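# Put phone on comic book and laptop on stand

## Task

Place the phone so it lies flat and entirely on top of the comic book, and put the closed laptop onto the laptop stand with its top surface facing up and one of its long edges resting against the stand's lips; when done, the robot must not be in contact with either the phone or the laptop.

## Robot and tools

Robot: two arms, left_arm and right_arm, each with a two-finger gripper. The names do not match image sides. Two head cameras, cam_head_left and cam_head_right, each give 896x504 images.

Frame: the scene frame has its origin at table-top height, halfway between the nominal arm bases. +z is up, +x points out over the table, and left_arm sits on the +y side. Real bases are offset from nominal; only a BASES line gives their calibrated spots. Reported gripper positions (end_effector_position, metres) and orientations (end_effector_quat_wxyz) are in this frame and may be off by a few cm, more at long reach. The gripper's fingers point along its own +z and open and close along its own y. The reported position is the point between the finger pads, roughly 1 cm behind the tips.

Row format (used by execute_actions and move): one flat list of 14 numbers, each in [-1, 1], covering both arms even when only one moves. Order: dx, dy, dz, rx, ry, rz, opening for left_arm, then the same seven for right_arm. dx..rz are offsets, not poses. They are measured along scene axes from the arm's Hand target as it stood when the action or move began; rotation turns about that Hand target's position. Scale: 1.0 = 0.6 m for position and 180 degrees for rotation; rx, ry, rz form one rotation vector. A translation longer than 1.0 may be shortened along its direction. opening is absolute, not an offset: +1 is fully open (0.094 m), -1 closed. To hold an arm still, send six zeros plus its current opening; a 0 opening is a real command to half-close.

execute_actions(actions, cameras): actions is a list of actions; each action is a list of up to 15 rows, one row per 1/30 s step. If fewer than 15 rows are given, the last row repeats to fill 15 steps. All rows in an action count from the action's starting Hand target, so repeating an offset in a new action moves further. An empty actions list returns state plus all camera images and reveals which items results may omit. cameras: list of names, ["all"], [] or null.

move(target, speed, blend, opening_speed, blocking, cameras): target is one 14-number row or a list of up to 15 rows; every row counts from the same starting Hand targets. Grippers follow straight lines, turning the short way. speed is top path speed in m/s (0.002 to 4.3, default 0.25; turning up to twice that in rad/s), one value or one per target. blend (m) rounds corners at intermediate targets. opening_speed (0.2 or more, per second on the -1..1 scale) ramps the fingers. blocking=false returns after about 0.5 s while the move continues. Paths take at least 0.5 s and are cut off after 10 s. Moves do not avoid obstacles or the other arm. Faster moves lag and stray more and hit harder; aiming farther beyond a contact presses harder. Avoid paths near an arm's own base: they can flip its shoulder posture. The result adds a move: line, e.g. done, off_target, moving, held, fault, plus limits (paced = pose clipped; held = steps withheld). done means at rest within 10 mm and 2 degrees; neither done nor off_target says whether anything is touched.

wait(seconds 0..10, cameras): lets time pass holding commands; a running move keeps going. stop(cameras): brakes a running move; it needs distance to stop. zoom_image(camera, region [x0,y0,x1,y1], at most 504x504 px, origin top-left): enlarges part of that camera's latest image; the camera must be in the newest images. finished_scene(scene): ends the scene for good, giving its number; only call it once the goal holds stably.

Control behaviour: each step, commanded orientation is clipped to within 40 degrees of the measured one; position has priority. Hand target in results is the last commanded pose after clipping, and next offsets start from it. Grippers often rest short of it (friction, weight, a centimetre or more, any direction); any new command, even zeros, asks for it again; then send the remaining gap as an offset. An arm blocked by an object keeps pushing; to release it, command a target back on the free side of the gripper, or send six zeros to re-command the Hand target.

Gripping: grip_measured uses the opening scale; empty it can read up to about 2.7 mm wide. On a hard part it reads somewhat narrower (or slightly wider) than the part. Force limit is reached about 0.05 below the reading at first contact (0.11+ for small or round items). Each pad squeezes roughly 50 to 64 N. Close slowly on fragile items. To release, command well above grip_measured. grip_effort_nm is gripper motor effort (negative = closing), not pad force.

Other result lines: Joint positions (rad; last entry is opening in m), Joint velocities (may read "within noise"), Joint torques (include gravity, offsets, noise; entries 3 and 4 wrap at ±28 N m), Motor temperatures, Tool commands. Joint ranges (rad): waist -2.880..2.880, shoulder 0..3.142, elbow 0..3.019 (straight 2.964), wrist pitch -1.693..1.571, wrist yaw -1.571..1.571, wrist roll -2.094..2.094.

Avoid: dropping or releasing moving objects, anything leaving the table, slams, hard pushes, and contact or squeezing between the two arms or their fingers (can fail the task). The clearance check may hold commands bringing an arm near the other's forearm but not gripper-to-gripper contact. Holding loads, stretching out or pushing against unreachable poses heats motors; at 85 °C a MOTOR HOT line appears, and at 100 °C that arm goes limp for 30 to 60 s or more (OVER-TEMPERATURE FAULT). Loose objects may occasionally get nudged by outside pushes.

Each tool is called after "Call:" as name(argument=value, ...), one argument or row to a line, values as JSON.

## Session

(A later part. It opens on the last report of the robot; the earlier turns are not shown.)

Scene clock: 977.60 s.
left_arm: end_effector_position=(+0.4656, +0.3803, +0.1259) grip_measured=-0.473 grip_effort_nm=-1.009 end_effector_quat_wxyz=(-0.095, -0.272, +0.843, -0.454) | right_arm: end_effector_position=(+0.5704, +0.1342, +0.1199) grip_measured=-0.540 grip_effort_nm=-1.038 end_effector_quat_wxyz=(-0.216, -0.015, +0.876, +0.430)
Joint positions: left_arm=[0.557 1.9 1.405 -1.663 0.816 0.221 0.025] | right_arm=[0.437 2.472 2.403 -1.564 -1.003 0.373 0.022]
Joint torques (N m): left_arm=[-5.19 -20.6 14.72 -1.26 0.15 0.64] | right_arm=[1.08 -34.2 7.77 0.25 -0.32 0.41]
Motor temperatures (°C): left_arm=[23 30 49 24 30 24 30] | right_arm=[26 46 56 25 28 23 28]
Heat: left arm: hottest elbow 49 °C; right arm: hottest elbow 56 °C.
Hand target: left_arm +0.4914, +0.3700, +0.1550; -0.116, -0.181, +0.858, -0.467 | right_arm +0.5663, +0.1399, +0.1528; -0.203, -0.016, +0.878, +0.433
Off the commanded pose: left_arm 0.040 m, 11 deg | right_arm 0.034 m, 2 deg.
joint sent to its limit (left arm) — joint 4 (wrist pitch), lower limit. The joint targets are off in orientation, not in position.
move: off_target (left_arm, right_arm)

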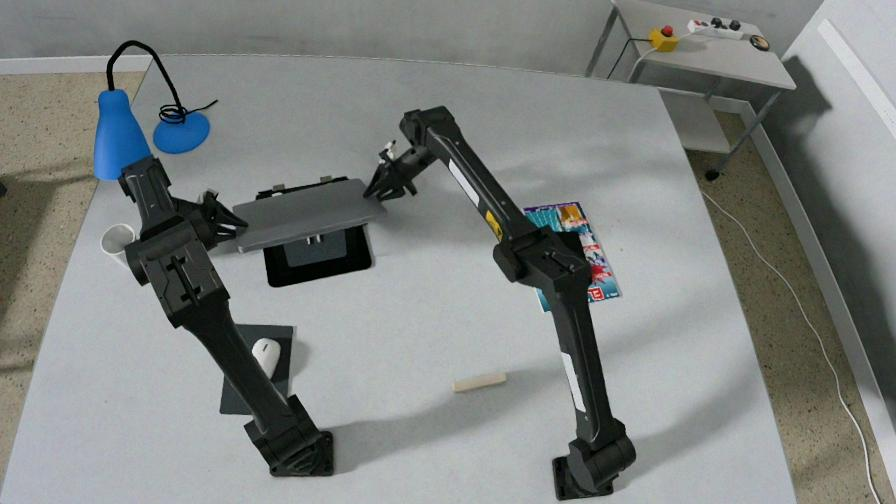

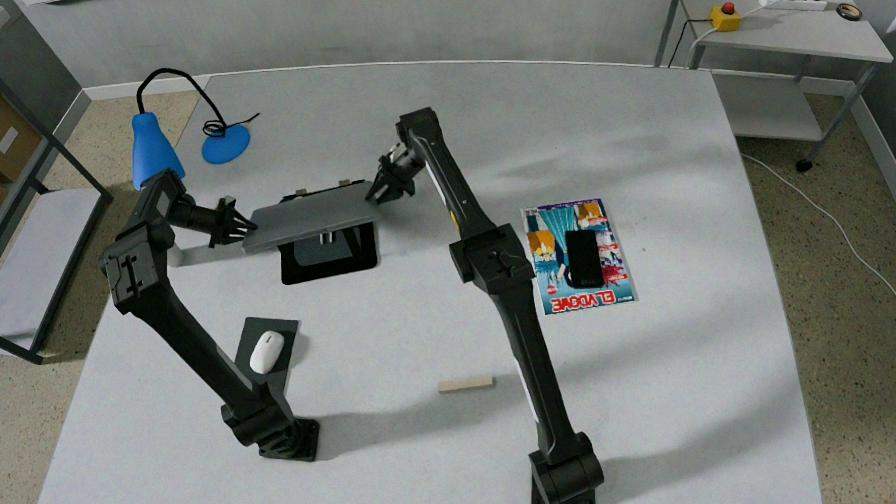

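Call:
move(
  target=[0.030,0.008,-0.04,0,0,-0.006,-0.95,0.026,0.008,-0.04,0,0,-0.006,-0.95],
  speed=0.05,
  cameras=["all"],
)

Call:
zoom_image(
  camera="cam_head_left",
  region=[180, 120, 430, 310],
)

Call:
zoom_image(
  camera="cam_head_right",
  region=[180, 120, 430, 310],
)

Scene clock: 983.47 s.
left_arm: end_effector_position=(+0.4868, +0.3857, +0.1119) grip_measured=-0.473 grip_effort_nm=-1.009 end_effector_quat_wxyz=(-0.092, -0.253, +0.849, -0.455) | right_arm: end_effector_position=(+0.5784, +0.1343, +0.1175) grip_measured=-0.542 grip_effort_nm=-1.038 end_effector_quat_wxyz=(-0.209, +0.000, +0.879, +0.429)
Joint positions: left_arm=[0.541 1.97 1.474 -1.663 0.816 0.252 0.025] | right_arm=[0.433 2.473 2.403 -1.523 -0.995 0.426 0.022]
Joint torques (N m): left_arm=[-4.84 -20.37 14.06 -1.06 -0.09 0.52] | right_arm=[0.97 -29.45 10.86 0.38 -0.6 0.23]
Heat: left arm: hottest elbow 48 °C; right arm: hottest elbow 54 °C.
Hand target: left_arm +0.5093, +0.3748, +0.1310; -0.121, -0.173, +0.860, -0.465 | right_arm +0.5820, +0.1447, +0.1290; -0.199, -0.008, +0.878, +0.435
Off the commanded pose: left_arm 0.032 m, 10 deg | right_arm 0.016 m, 2 deg.
joint sent to its limit (left arm) — joint 4 (wrist pitch), lower limit. The joint targets are off in orientation, not in position.
move: off_target (left_arm, right_arm)

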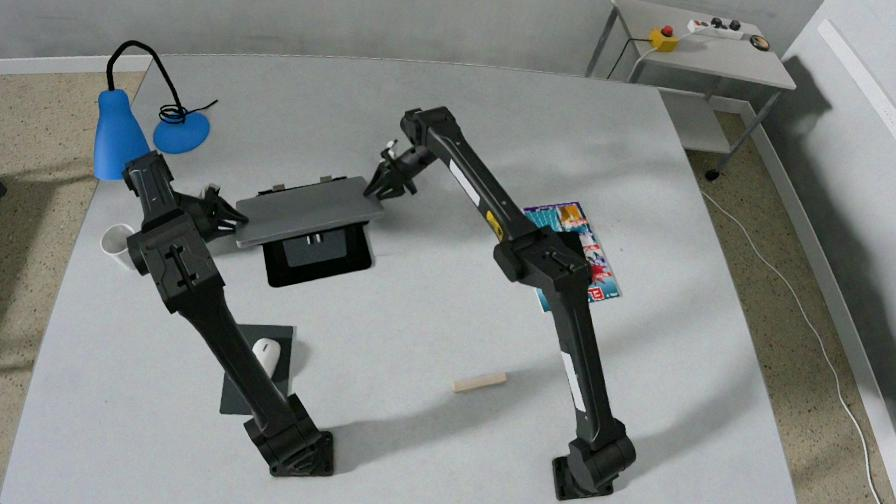

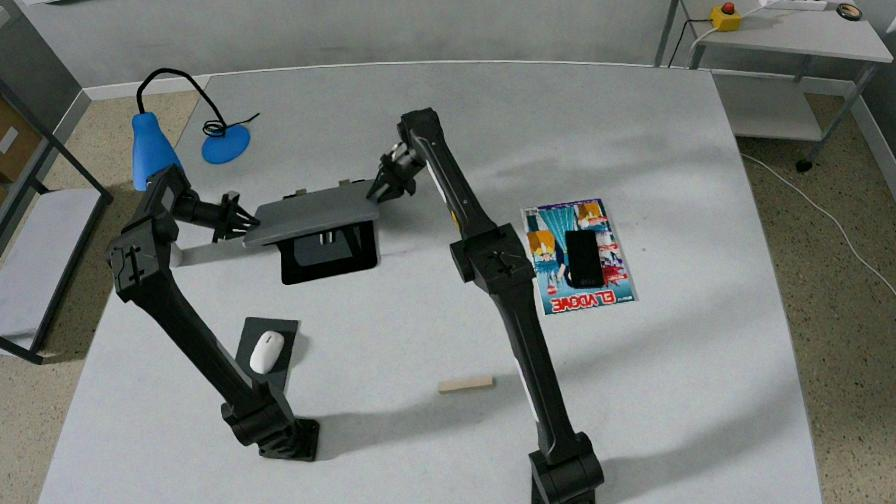

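Scaled by 2.016.

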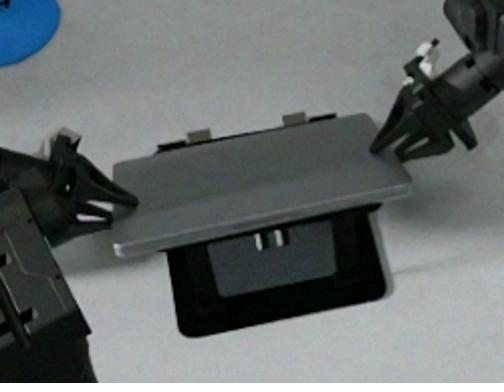

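Scaled by 2.016.

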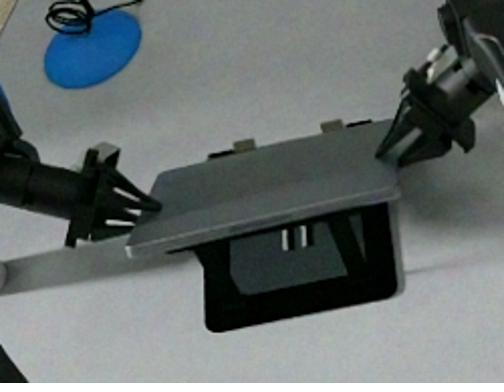

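Call:
move(
  target=[0.005,0.0,-0.03,0,0,0,-0.95,0.01,0,-0.025,0,0,0,-0.95],
  speed=0.05,
  cameras=["all"],
)

Call:
zoom_image(
  camera="cam_head_left",
  region=[180, 120, 430, 310],
)

Call:
zoom_image(
  camera="cam_head_right",
  region=[180, 120, 430, 310],
)

Scene clock: 988.47 s.
left_arm: end_effector_position=(+0.4927, +0.3869, +0.1067) grip_measured=-0.473 grip_effort_nm=-1.009 end_effector_quat_wxyz=(-0.094, -0.246, +0.849, -0.459) | right_arm: end_effector_position=(+0.5804, +0.1342, +0.1140) grip_measured=-0.544 grip_effort_nm=-1.033 end_effector_quat_wxyz=(-0.210, +0.003, +0.878, +0.431)
Joint positions: left_arm=[0.538 1.998 1.498 -1.674 0.821 0.272 0.025] | right_arm=[0.432 2.479 2.403 -1.514 -0.999 0.433 0.021]
Joint torques (N m): left_arm=[-5.95 -18.78 13.22 -0.87 -0.37 0.54] | right_arm=[0.97 -27.52 12.27 0.4 -0.46 0.13]
Heat: left arm: hottest elbow 47 °C; right arm: hottest elbow 52 °C.
Hand target: left_arm +0.5123, +0.3748, +0.1130; -0.121, -0.173, +0.860, -0.466 | right_arm +0.5878, +0.1448, +0.1140; -0.199, -0.008, +0.878, +0.435
Off the commanded pose: left_arm 0.024 m, 9 deg | right_arm 0.013 m, 2 deg.
joint sent to its limit (left arm) — joint 4 (wrist pitch), lower limit. The joint targets are off in orientation, not in position.
move: off_target (left_arm, right_arm)

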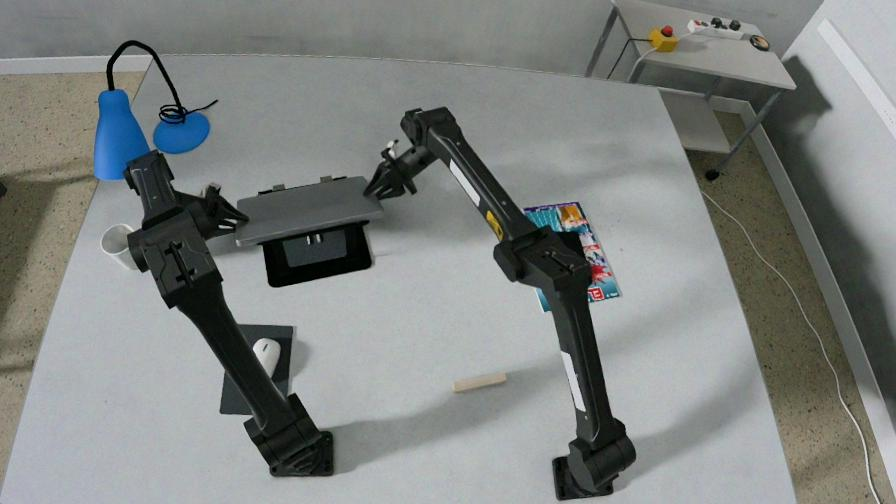

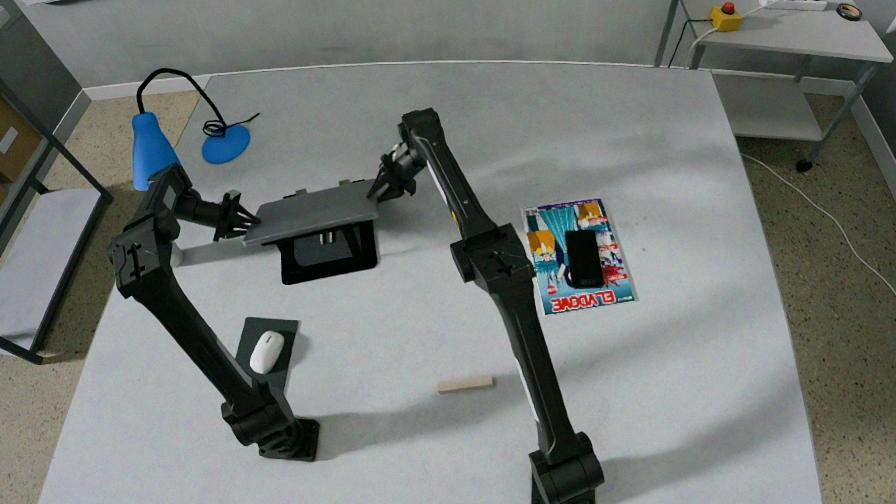

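Scaled by 2.016.

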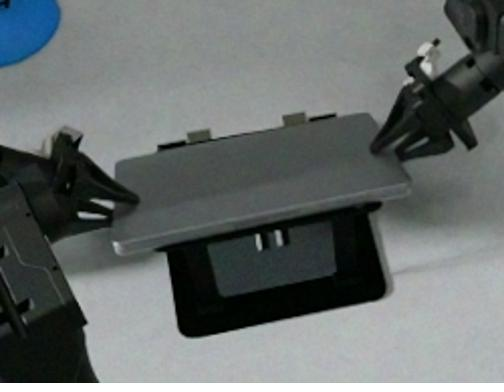

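Scaled by 2.016.

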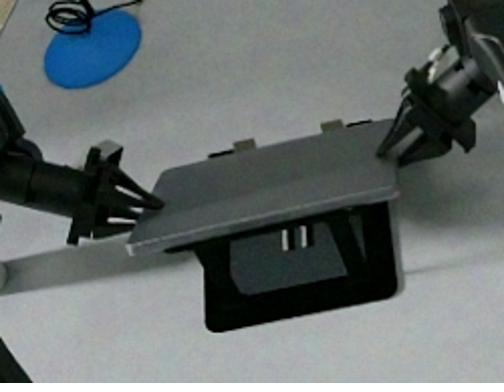

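Call:
move(
  target=[0.005,0.0,-0.025,0,0,0,-0.95,0.0,0,-0.02,0,0,0,-0.95],
  speed=0.05,
  cameras=["all"],
)

Call:
zoom_image(
  camera="cam_head_left",
  region=[220, 160, 400, 270],
)

Call:
zoom_image(
  camera="cam_head_right",
  region=[220, 160, 400, 270],
)

Scene clock: 992.23 s.
left_arm: end_effector_position=(+0.4989, +0.3882, +0.1017) grip_measured=-0.473 grip_effort_nm=-1.009 end_effector_quat_wxyz=(-0.094, -0.240, +0.848, -0.463) | right_arm: end_effector_position=(+0.5838, +0.1345, +0.1118) grip_measured=-0.546 grip_effort_nm=-1.033 end_effector_quat_wxyz=(-0.205, +0.004, +0.878, +0.433)
Joint positions: left_arm=[0.534 2.023 1.52 -1.681 0.826 0.287 0.025] | right_arm=[0.43 2.482 2.403 -1.496 -0.999 0.442 0.021]
Joint torques (N m): left_arm=[-5.25 -18.43 11.86 -0.64 -0.6 0.59] | right_arm=[1.03 -27.22 10.88 0.55 -0.43 0.03]
Motor temperatures (°C): left_arm=[23 29 47 24 30 24 30] | right_arm=[26 46 51 25 27 23 28]
Heat: left arm: hottest elbow 47 °C; right arm: hottest elbow 51 °C.
Hand target: left_arm +0.5153, +0.3749, +0.0979; -0.121, -0.173, +0.860, -0.465 | right_arm +0.5879, +0.1447, +0.1018; -0.199, -0.008, +0.878, +0.435
Off the commanded pose: left_arm 0.022 m, 8 deg | right_arm 0.015 m, 2 deg.
joint read past its limit (left arm) — joint 4 (wrist pitch), lower limit.
joint sent to its limit (left arm) — joint 4 (wrist pitch), lower limit. The joint targets are off in orientation, not in position.
move: off_target (left_arm, right_arm)

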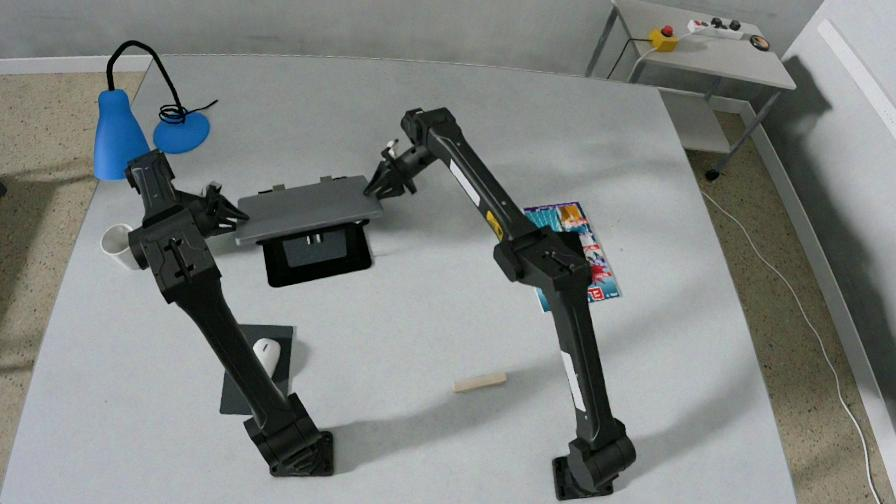

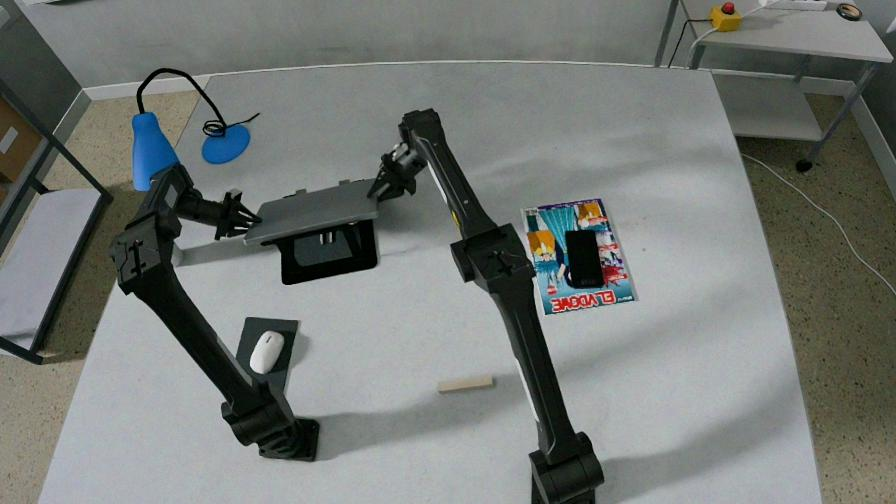

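Scaled by 2.800.

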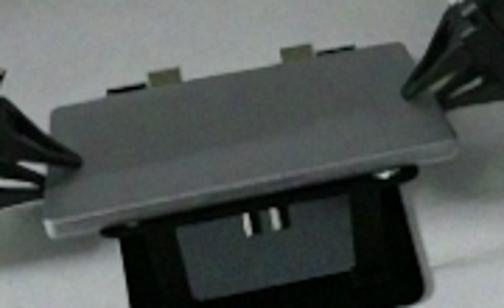

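Scaled by 2.800.

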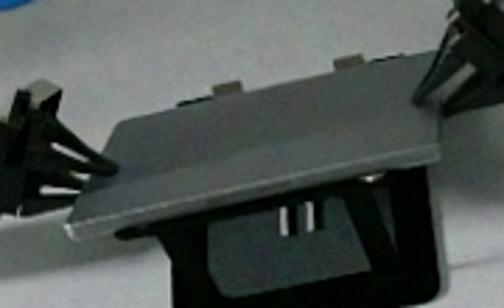

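Call:
move(
  target=[0.005,0.0,-0.02,0,0,0,-0.95,0.0,0,-0.015,0,0,0,-0.95],
  speed=0.05,
  cameras=["all"],
)

Call:
zoom_image(
  camera="cam_head_left",
  region=[220, 160, 400, 270],
)

Call:
zoom_image(
  camera="cam_head_right",
  region=[220, 160, 400, 270],
)

Scene clock: 997.23 s.
left_arm: end_effector_position=(+0.5053, +0.3892, +0.0975) grip_measured=-0.473 grip_effort_nm=-1.004 end_effector_quat_wxyz=(-0.092, -0.235, +0.848, -0.465) | right_arm: end_effector_position=(+0.5874, +0.1349, +0.1099) grip_measured=-0.548 grip_effort_nm=-1.038 end_effector_quat_wxyz=(-0.200, +0.005, +0.878, +0.435)
Joint positions: left_arm=[0.53 2.044 1.541 -1.683 0.831 0.297 0.025] | right_arm=[0.429 2.484 2.403 -1.476 -0.999 0.452 0.021]
Joint torques (N m): left_arm=[-4.89 -17.79 11.26 -0.4 -0.78 0.6] | right_arm=[1.08 -27.16 9.68 0.49 -0.43 -0.05]
Heat: left arm: hottest elbow 46 °C; right arm: hottest elbow 50 °C.
Hand target: left_arm +0.5184, +0.3750, +0.0860; -0.121, -0.173, +0.860, -0.465 | right_arm +0.5879, +0.1448, +0.0930; -0.199, -0.008, +0.878, +0.435
Off the commanded pose: left_arm 0.023 m, 8 deg | right_arm 0.020 m, 1 deg.
joint read past its limit (left arm) — joint 4 (wrist pitch), lower limit.
joint sent to its limit (left arm) — joint 4 (wrist pitch), lower limit. The joint targets are off in orientation, not in position.
move: off_target (left_arm, right_arm)

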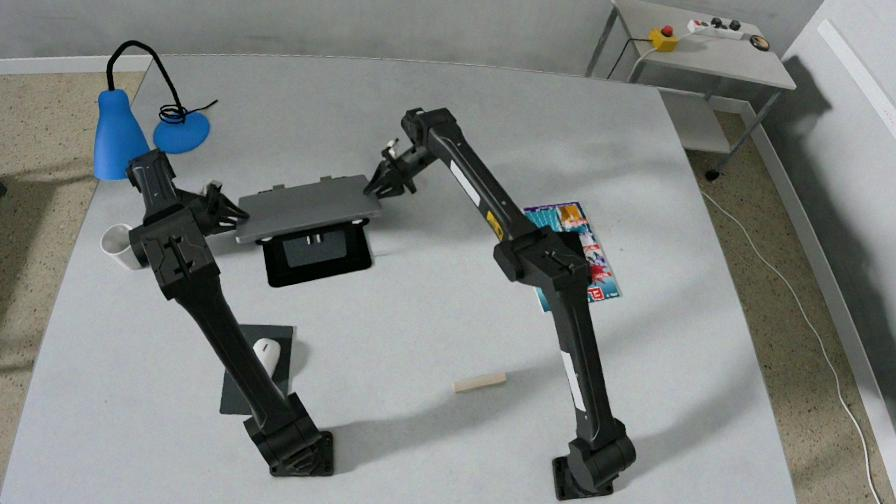

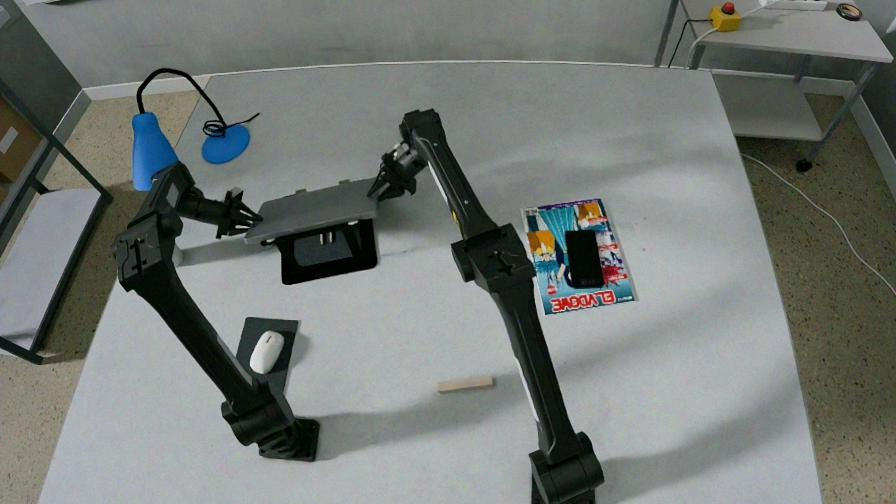

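Scaled by 2.800.

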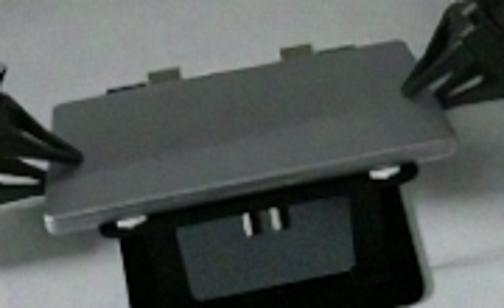

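Scaled by 2.800.

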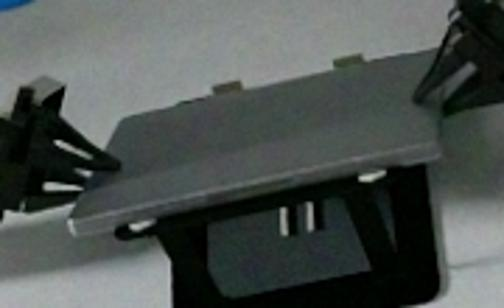

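Call:
zoom_image(
  camera="cam_head_left",
  region=[70, 100, 270, 290],
)

Call:
zoom_image(
  camera="cam_head_right",
  region=[70, 100, 270, 290],
)

Scaled by 2.520.

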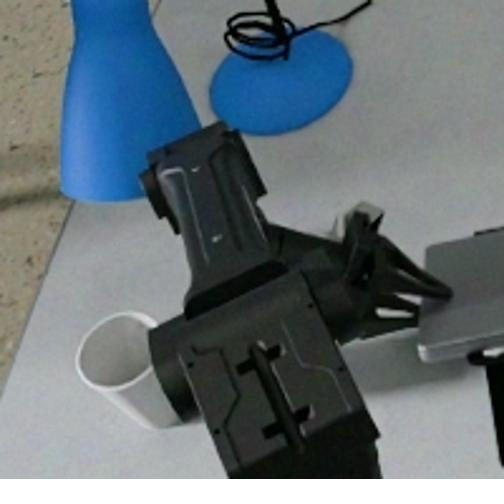

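Scaled by 2.520.

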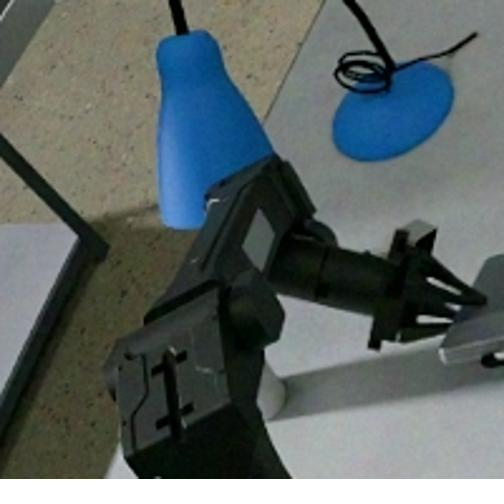

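Call:
move(
  target=[-0.01,0.0,0.013,0,0,0,-0.95,0.0,0,0.02,0,0,0,-0.95],
  speed=0.05,
)

Call:
move(
  target=[0,0,0,0,0,0,-0.15,0,0,0,0,0,0,-0.2],
  opening_speed=0.25,
  cameras=["all"],
)

Call:
zoom_image(
  camera="cam_head_left",
  region=[220, 160, 400, 270],
)

Call:
zoom_image(
  camera="cam_head_right",
  region=[220, 160, 400, 270],
)

Scene clock: 1013.13 s.
left_arm: end_effector_position=(+0.5053, +0.3892, +0.0975) grip_measured=-0.473 grip_effort_nm=-1.009 end_effector_quat_wxyz=(-0.092, -0.235, +0.848, -0.465) | right_arm: end_effector_position=(+0.5873, +0.1349, +0.1099) grip_measured=-0.548 grip_effort_nm=-1.038 end_effector_quat_wxyz=(-0.201, +0.005, +0.878, +0.435)
Joint positions: left_arm=[0.53 2.044 1.541 -1.683 0.831 0.297 0.025] | right_arm=[0.429 2.484 2.403 -1.477 -0.999 0.452 0.021]
Joint torques (N m): left_arm=[-4.01 -19.19 9.52 -0.65 -0.89 0.6] | right_arm=[1.26 -27.52 11.3 -0.32 -0.44 -0.05]
Heat: left arm: hottest elbow 43 °C; right arm: hottest shoulder 47 °C.
Hand target: left_arm +0.5123, +0.3750, +0.0939; -0.121, -0.173, +0.860, -0.465 | right_arm +0.5879, +0.1448, +0.1050; -0.199, -0.008, +0.878, +0.435
Off the commanded pose: left_arm 0.016 m, 8 deg | right_arm 0.011 m, 2 deg.
joint read past its limit (left arm) — joint 4 (wrist pitch), lower limit.
joint sent to its limit (left arm) — joint 4 (wrist pitch), lower limit. The joint targets are off in orientation, not in position.
move: off_target (left_arm, right_arm)

Scene clock: 1016.77 s.
left_arm: end_effector_position=(+0.5059, +0.3834, +0.0958) grip_measured=-0.152 grip_effort_nm=0.125 end_effector_quat_wxyz=(-0.090, -0.206, +0.861, -0.456) | right_arm: end_effector_position=(+0.5874, +0.1348, +0.1096) grip_measured=-0.201 grip_effort_nm=0.071 end_effector_quat_wxyz=(-0.198, +0.001, +0.878, +0.435)
Joint positions: left_arm=[0.513 2.044 1.545 -1.683 0.806 0.34 0.04] | right_arm=[0.429 2.484 2.403 -1.477 -0.998 0.444 0.038]
Joint torques (N m): left_arm=[-2.78 -20.37 9.28 -0.58 0.02 0.12] | right_arm=[1.26 -27.52 11.3 -0.24 -0.49 0.03]
Heat: left arm: hottest elbow 43 °C; right arm: hottest shoulder 47 °C.
Hand target: left_arm +0.5124, +0.3748, +0.0939; -0.121, -0.173, +0.860, -0.465 | right_arm +0.5879, +0.1448, +0.1050; -0.199, -0.008, +0.878, +0.435
Off the commanded pose: left_arm 0.011 m, 5 deg | right_arm 0.011 m, 1 deg.
joint read past its limit (left arm) — joint 4 (wrist pitch), lower limit.
joint sent to its limit (left arm) — joint 4 (wrist pitch), lower limit. The joint targets are off in orientation, not in position.
move: off_target (left_arm, right_arm)

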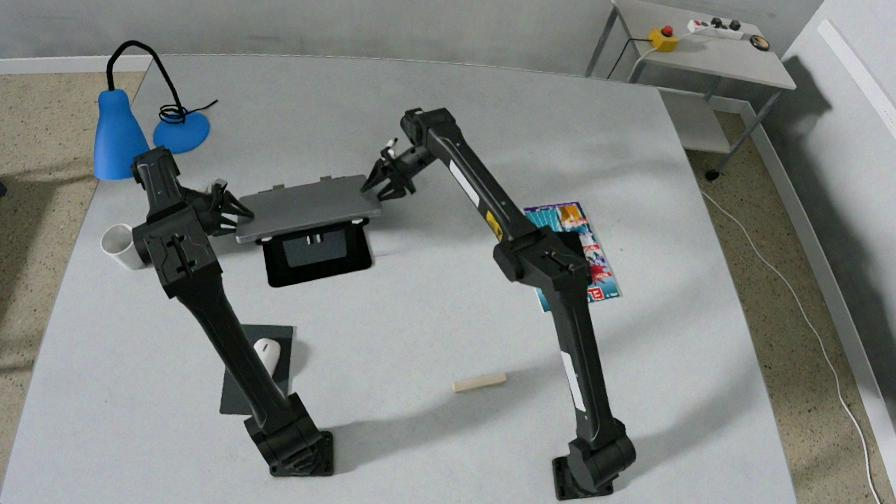

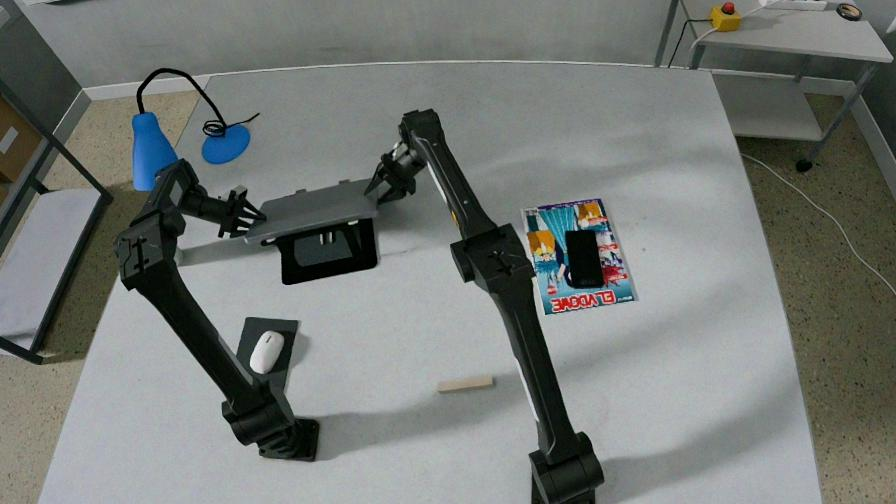

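Scaled by 2.800.

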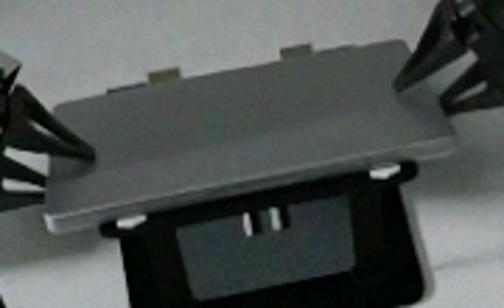

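Scaled by 2.800.

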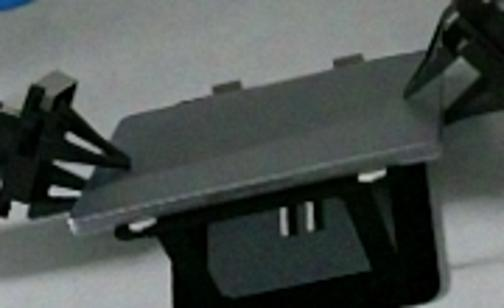

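Call:
move(
  target=[-0.02,0.085,0.003,0,0,0,-0.15,0.022,-0.085,0.003,0,0,0,-0.2],
  speed=0.08,
  cameras=["all"],
)

Call:
zoom_image(
  camera="cam_head_left",
  region=[180, 120, 430, 310],
)

Call:
zoom_image(
  camera="cam_head_right",
  region=[180, 120, 430, 310],
)

Scene clock: 1021.60 s.
left_arm: end_effector_position=(+0.4988, +0.4060, +0.0949) grip_measured=-0.151 grip_effort_nm=0.076 end_effector_quat_wxyz=(-0.078, -0.206, +0.867, -0.447) | right_arm: end_effector_position=(+0.5941, +0.0926, +0.1104) grip_measured=-0.201 grip_effort_nm=0.066 end_effector_quat_wxyz=(-0.203, -0.004, +0.878, +0.434)
Joint positions: left_arm=[0.553 2.044 1.555 -1.683 0.776 0.368 0.04] | right_arm=[0.372 2.484 2.403 -1.588 -0.997 0.316 0.038]
Joint torques (N m): left_arm=[0.67 -20.25 10.84 -0.47 -0.6 0.22] | right_arm=[0.15 -27.46 11.29 -0.36 -0.42 -0.03]
Motor temperatures (°C): left_arm=[23 29 42 24 30 24 30] | right_arm=[26 47 46 25 27 23 28]
Heat: left arm: hottest elbow 42 °C; right arm: hottest shoulder 47 °C.
Hand target: left_arm +0.5004, +0.4259, +0.0957; -0.121, -0.173, +0.860, -0.465 | right_arm +0.6011, +0.0938, +0.1068; -0.199, -0.008, +0.878, +0.435
Off the commanded pose: left_arm 0.020 m, 7 deg | right_arm 0.008 m, 1 deg.
joint read past its limit (left arm) — joint 4 (wrist pitch), lower limit.
joint sent to its limit (left arm) — joint 4 (wrist pitch), lower limit. The joint targets are off in orientation, not in position.
move: off_target (left_arm)

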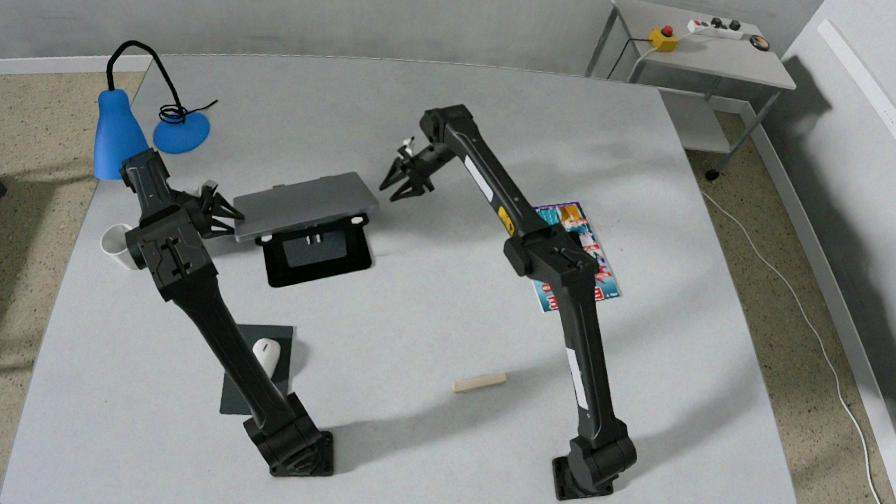

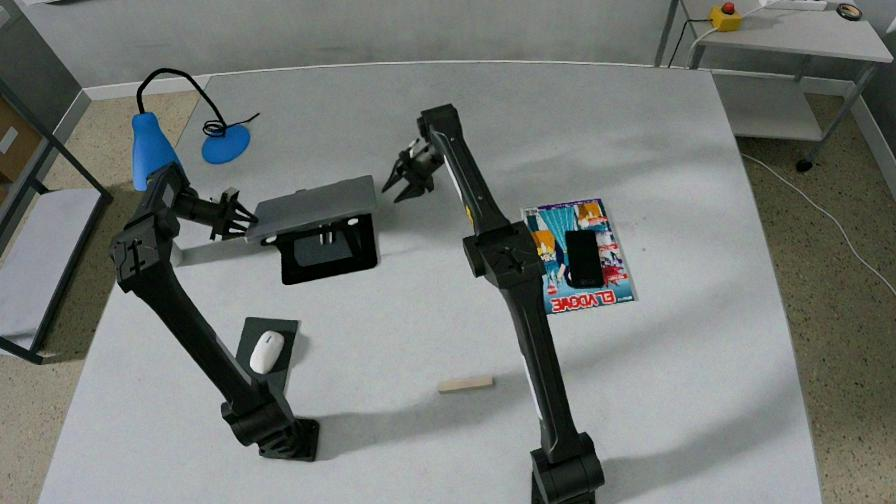

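Scaled by 2.016.

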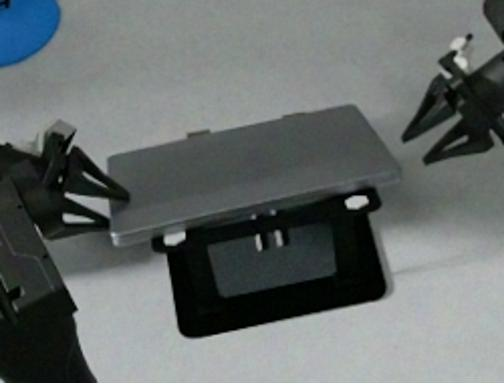

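Scaled by 2.016.

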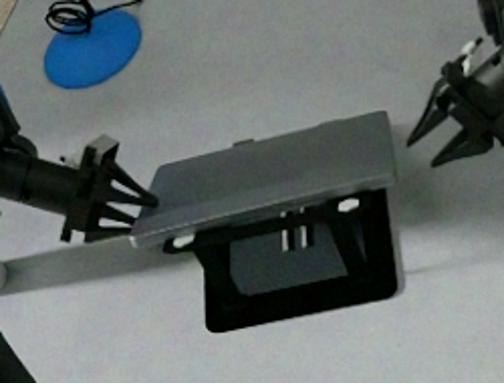

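Call:
zoom_image(
  camera="cam_head_left",
  region=[220, 160, 400, 270],
)

Call:
zoom_image(
  camera="cam_head_right",
  region=[220, 160, 400, 270],
)

Scaled by 2.800.

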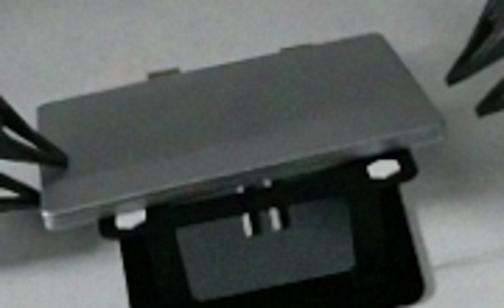

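Scaled by 2.800.

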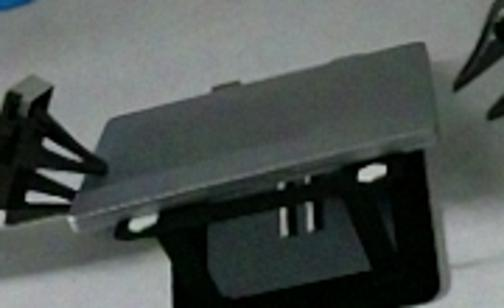

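Call:
move(
  target=[0,-0.03,0,0,0,0,0.3,0.015,-0.05,0.03,0,0,0,-0.2],
  opening_speed=0.4,
  speed=0.06,
  cameras=["all"],
)

Call:
zoom_image(
  camera="cam_head_left",
  region=[180, 150, 380, 270],
)

Call:
zoom_image(
  camera="cam_head_right",
  region=[200, 150, 400, 270],
)

Scene clock: 1036.43 s.
left_arm: end_effector_position=(+0.4968, +0.4076, +0.0936) grip_measured=+0.298 grip_effort_nm=0.134 end_effector_quat_wxyz=(-0.081, -0.203, +0.870, -0.442) | right_arm: end_effector_position=(+0.5967, +0.0675, +0.1169) grip_measured=-0.201 grip_effort_nm=0.066 end_effector_quat_wxyz=(-0.211, +0.000, +0.877, +0.431)
Joint positions: left_arm=[0.555 2.044 1.555 -1.683 0.762 0.372 0.061] | right_arm=[0.339 2.484 2.417 -1.672 -0.992 0.254 0.038]
Joint torques (N m): left_arm=[-1.85 -20.78 8.94 -0.61 0.35 0.13] | right_arm=[-0.38 -28.1 12.18 -0.51 -0.4 0.01]
Heat: left arm: hottest elbow 42 °C; right arm: hottest shoulder 48 °C.
Hand target: left_arm +0.5004, +0.4078, +0.0957; -0.121, -0.173, +0.860, -0.465 | right_arm +0.6101, +0.0637, +0.1248; -0.199, -0.008, +0.878, +0.435
Off the commanded pose: left_arm 0.004 m, 6 deg | right_arm 0.016 m, 2 deg.
joint read past its limit (left arm) — joint 4 (wrist pitch), lower limit.
joint sent to its limit (left arm) — joint 4 (wrist pitch), lower limit. The joint targets are off in orientation, not in position.
joint sent to its limit (right arm) — joint 4 (wrist pitch), lower limit. The joint targets still meet the commanded pose.
move: off_target (left_arm, right_arm)

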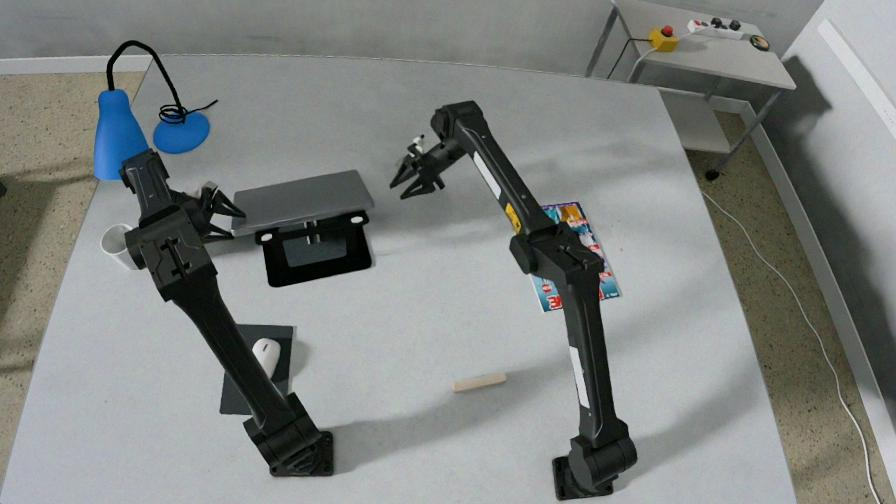

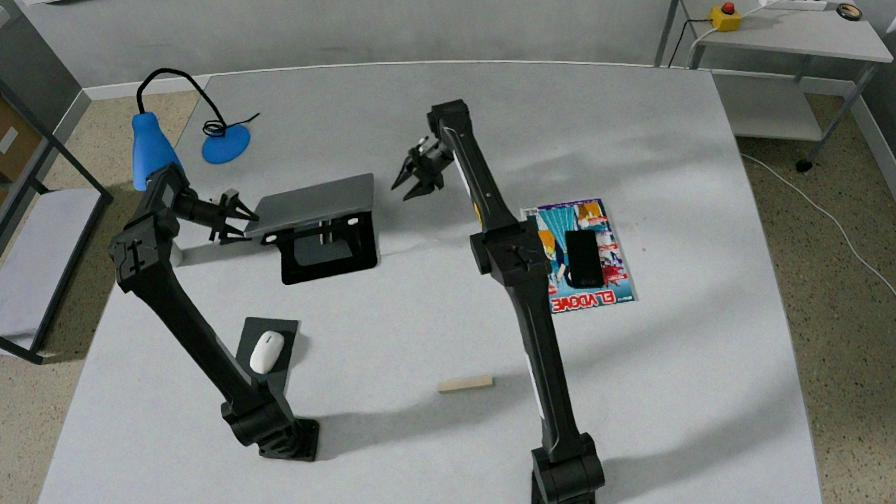

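Scaled by 2.520.

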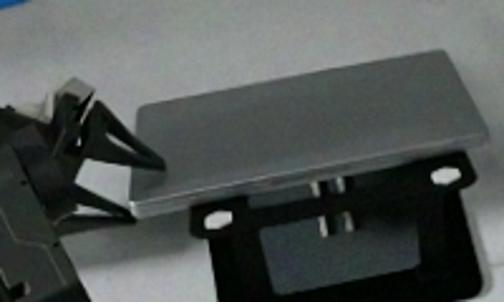

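Scaled by 2.520.

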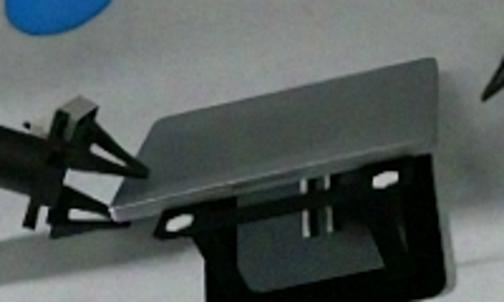

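Call:
zoom_image(
  camera="cam_head_left",
  region=[190, 175, 290, 245],
)

Call:
zoom_image(
  camera="cam_head_right",
  region=[210, 175, 310, 245],
)

Scaled by 5.040.

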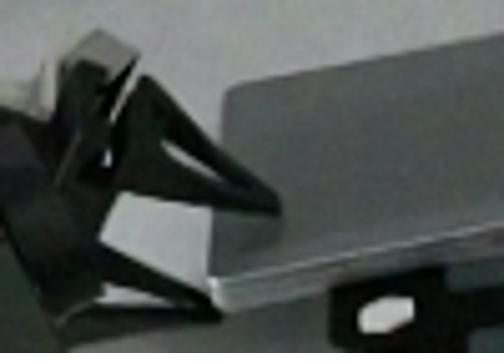

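Scaled by 5.040.

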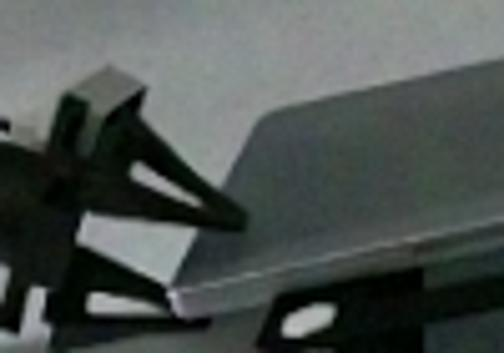

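Call:
move(
  target=[-0.015,0.06,0,0,0,0,0.3,0.0,0,0,0,0,0,-0.2],
  speed=0.05,
  cameras=["all"],
)

Call:
zoom_image(
  camera="cam_head_left",
  region=[180, 150, 380, 270],
)

Call:
zoom_image(
  camera="cam_head_right",
  region=[200, 150, 400, 270],
)

Scene clock: 1048.67 s.
left_arm: end_effector_position=(+0.4878, +0.4261, +0.0916) grip_measured=+0.298 grip_effort_nm=0.115 end_effector_quat_wxyz=(-0.073, -0.207, +0.872, -0.436) | right_arm: end_effector_position=(+0.5966, +0.0675, +0.1169) grip_measured=-0.201 grip_effort_nm=0.066 end_effector_quat_wxyz=(-0.210, +0.000, +0.877, +0.431)
Joint positions: left_arm=[0.592 2.044 1.555 -1.683 0.741 0.394 0.061] | right_arm=[0.339 2.484 2.417 -1.673 -0.992 0.253 0.038]
Joint torques (N m): left_arm=[0.09 -20.48 10.89 -0.84 -0.06 0.19] | right_arm=[-0.38 -28.04 12.19 -0.44 -0.41 0.05]
Heat: left arm: hottest elbow 41 °C; right arm: hottest shoulder 49 °C.
Hand target: left_arm +0.4914, +0.4439, +0.0957; -0.121, -0.173, +0.860, -0.465 | right_arm +0.6101, +0.0637, +0.1248; -0.199, -0.008, +0.878, +0.435
Off the commanded pose: left_arm 0.019 m, 8 deg | right_arm 0.016 m, 2 deg.
joint read past its limit (left arm) — joint 4 (wrist pitch), lower limit.
joint sent to its limit (left arm) — joint 4 (wrist pitch), lower limit. The joint targets are off in orientation, not in position.
joint sent to its limit (right arm) — joint 4 (wrist pitch), lower limit. The joint targets still meet the commanded pose.
move: off_target (left_arm, right_arm)

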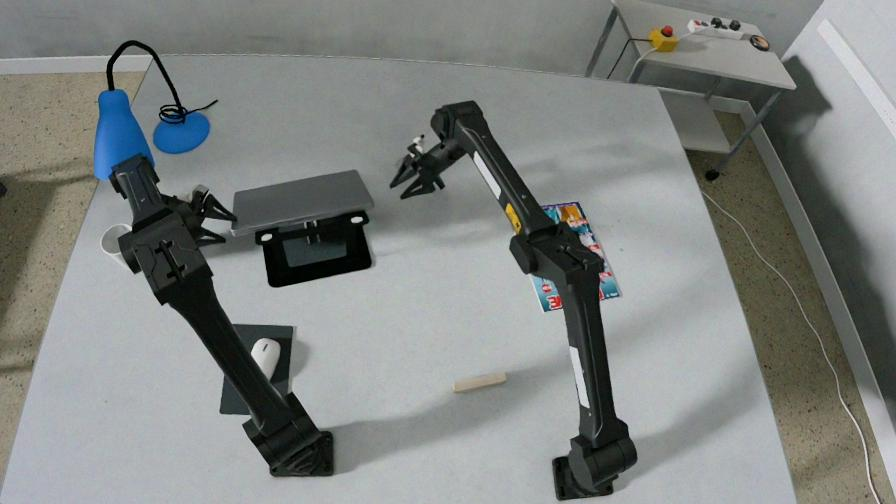

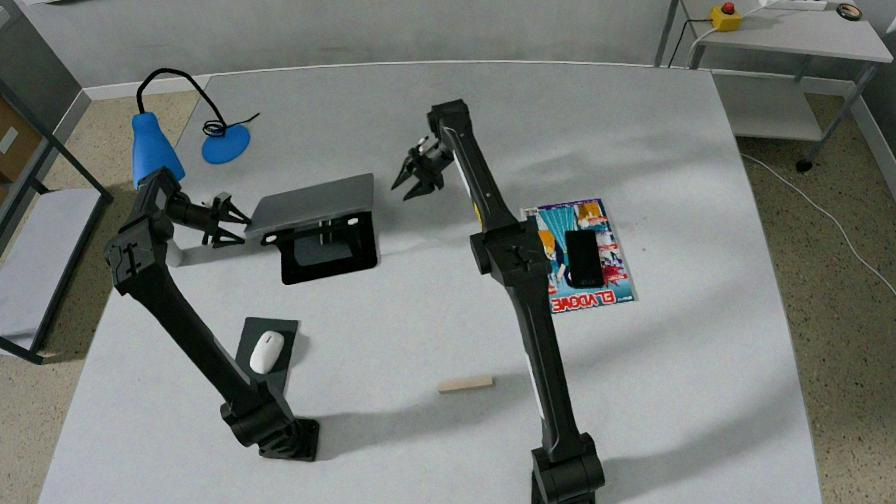

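Scaled by 2.520.

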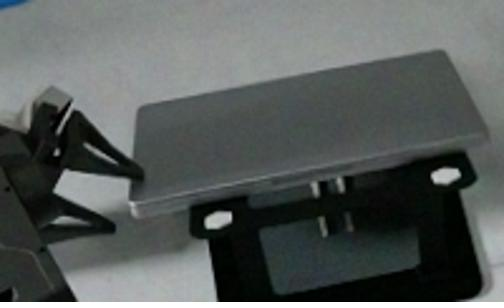

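Scaled by 2.520.

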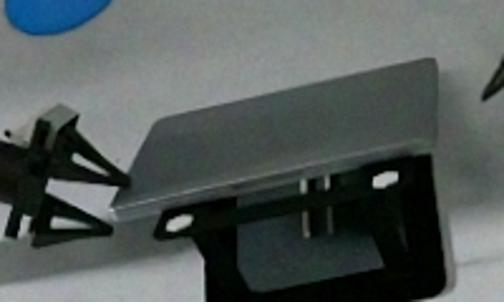

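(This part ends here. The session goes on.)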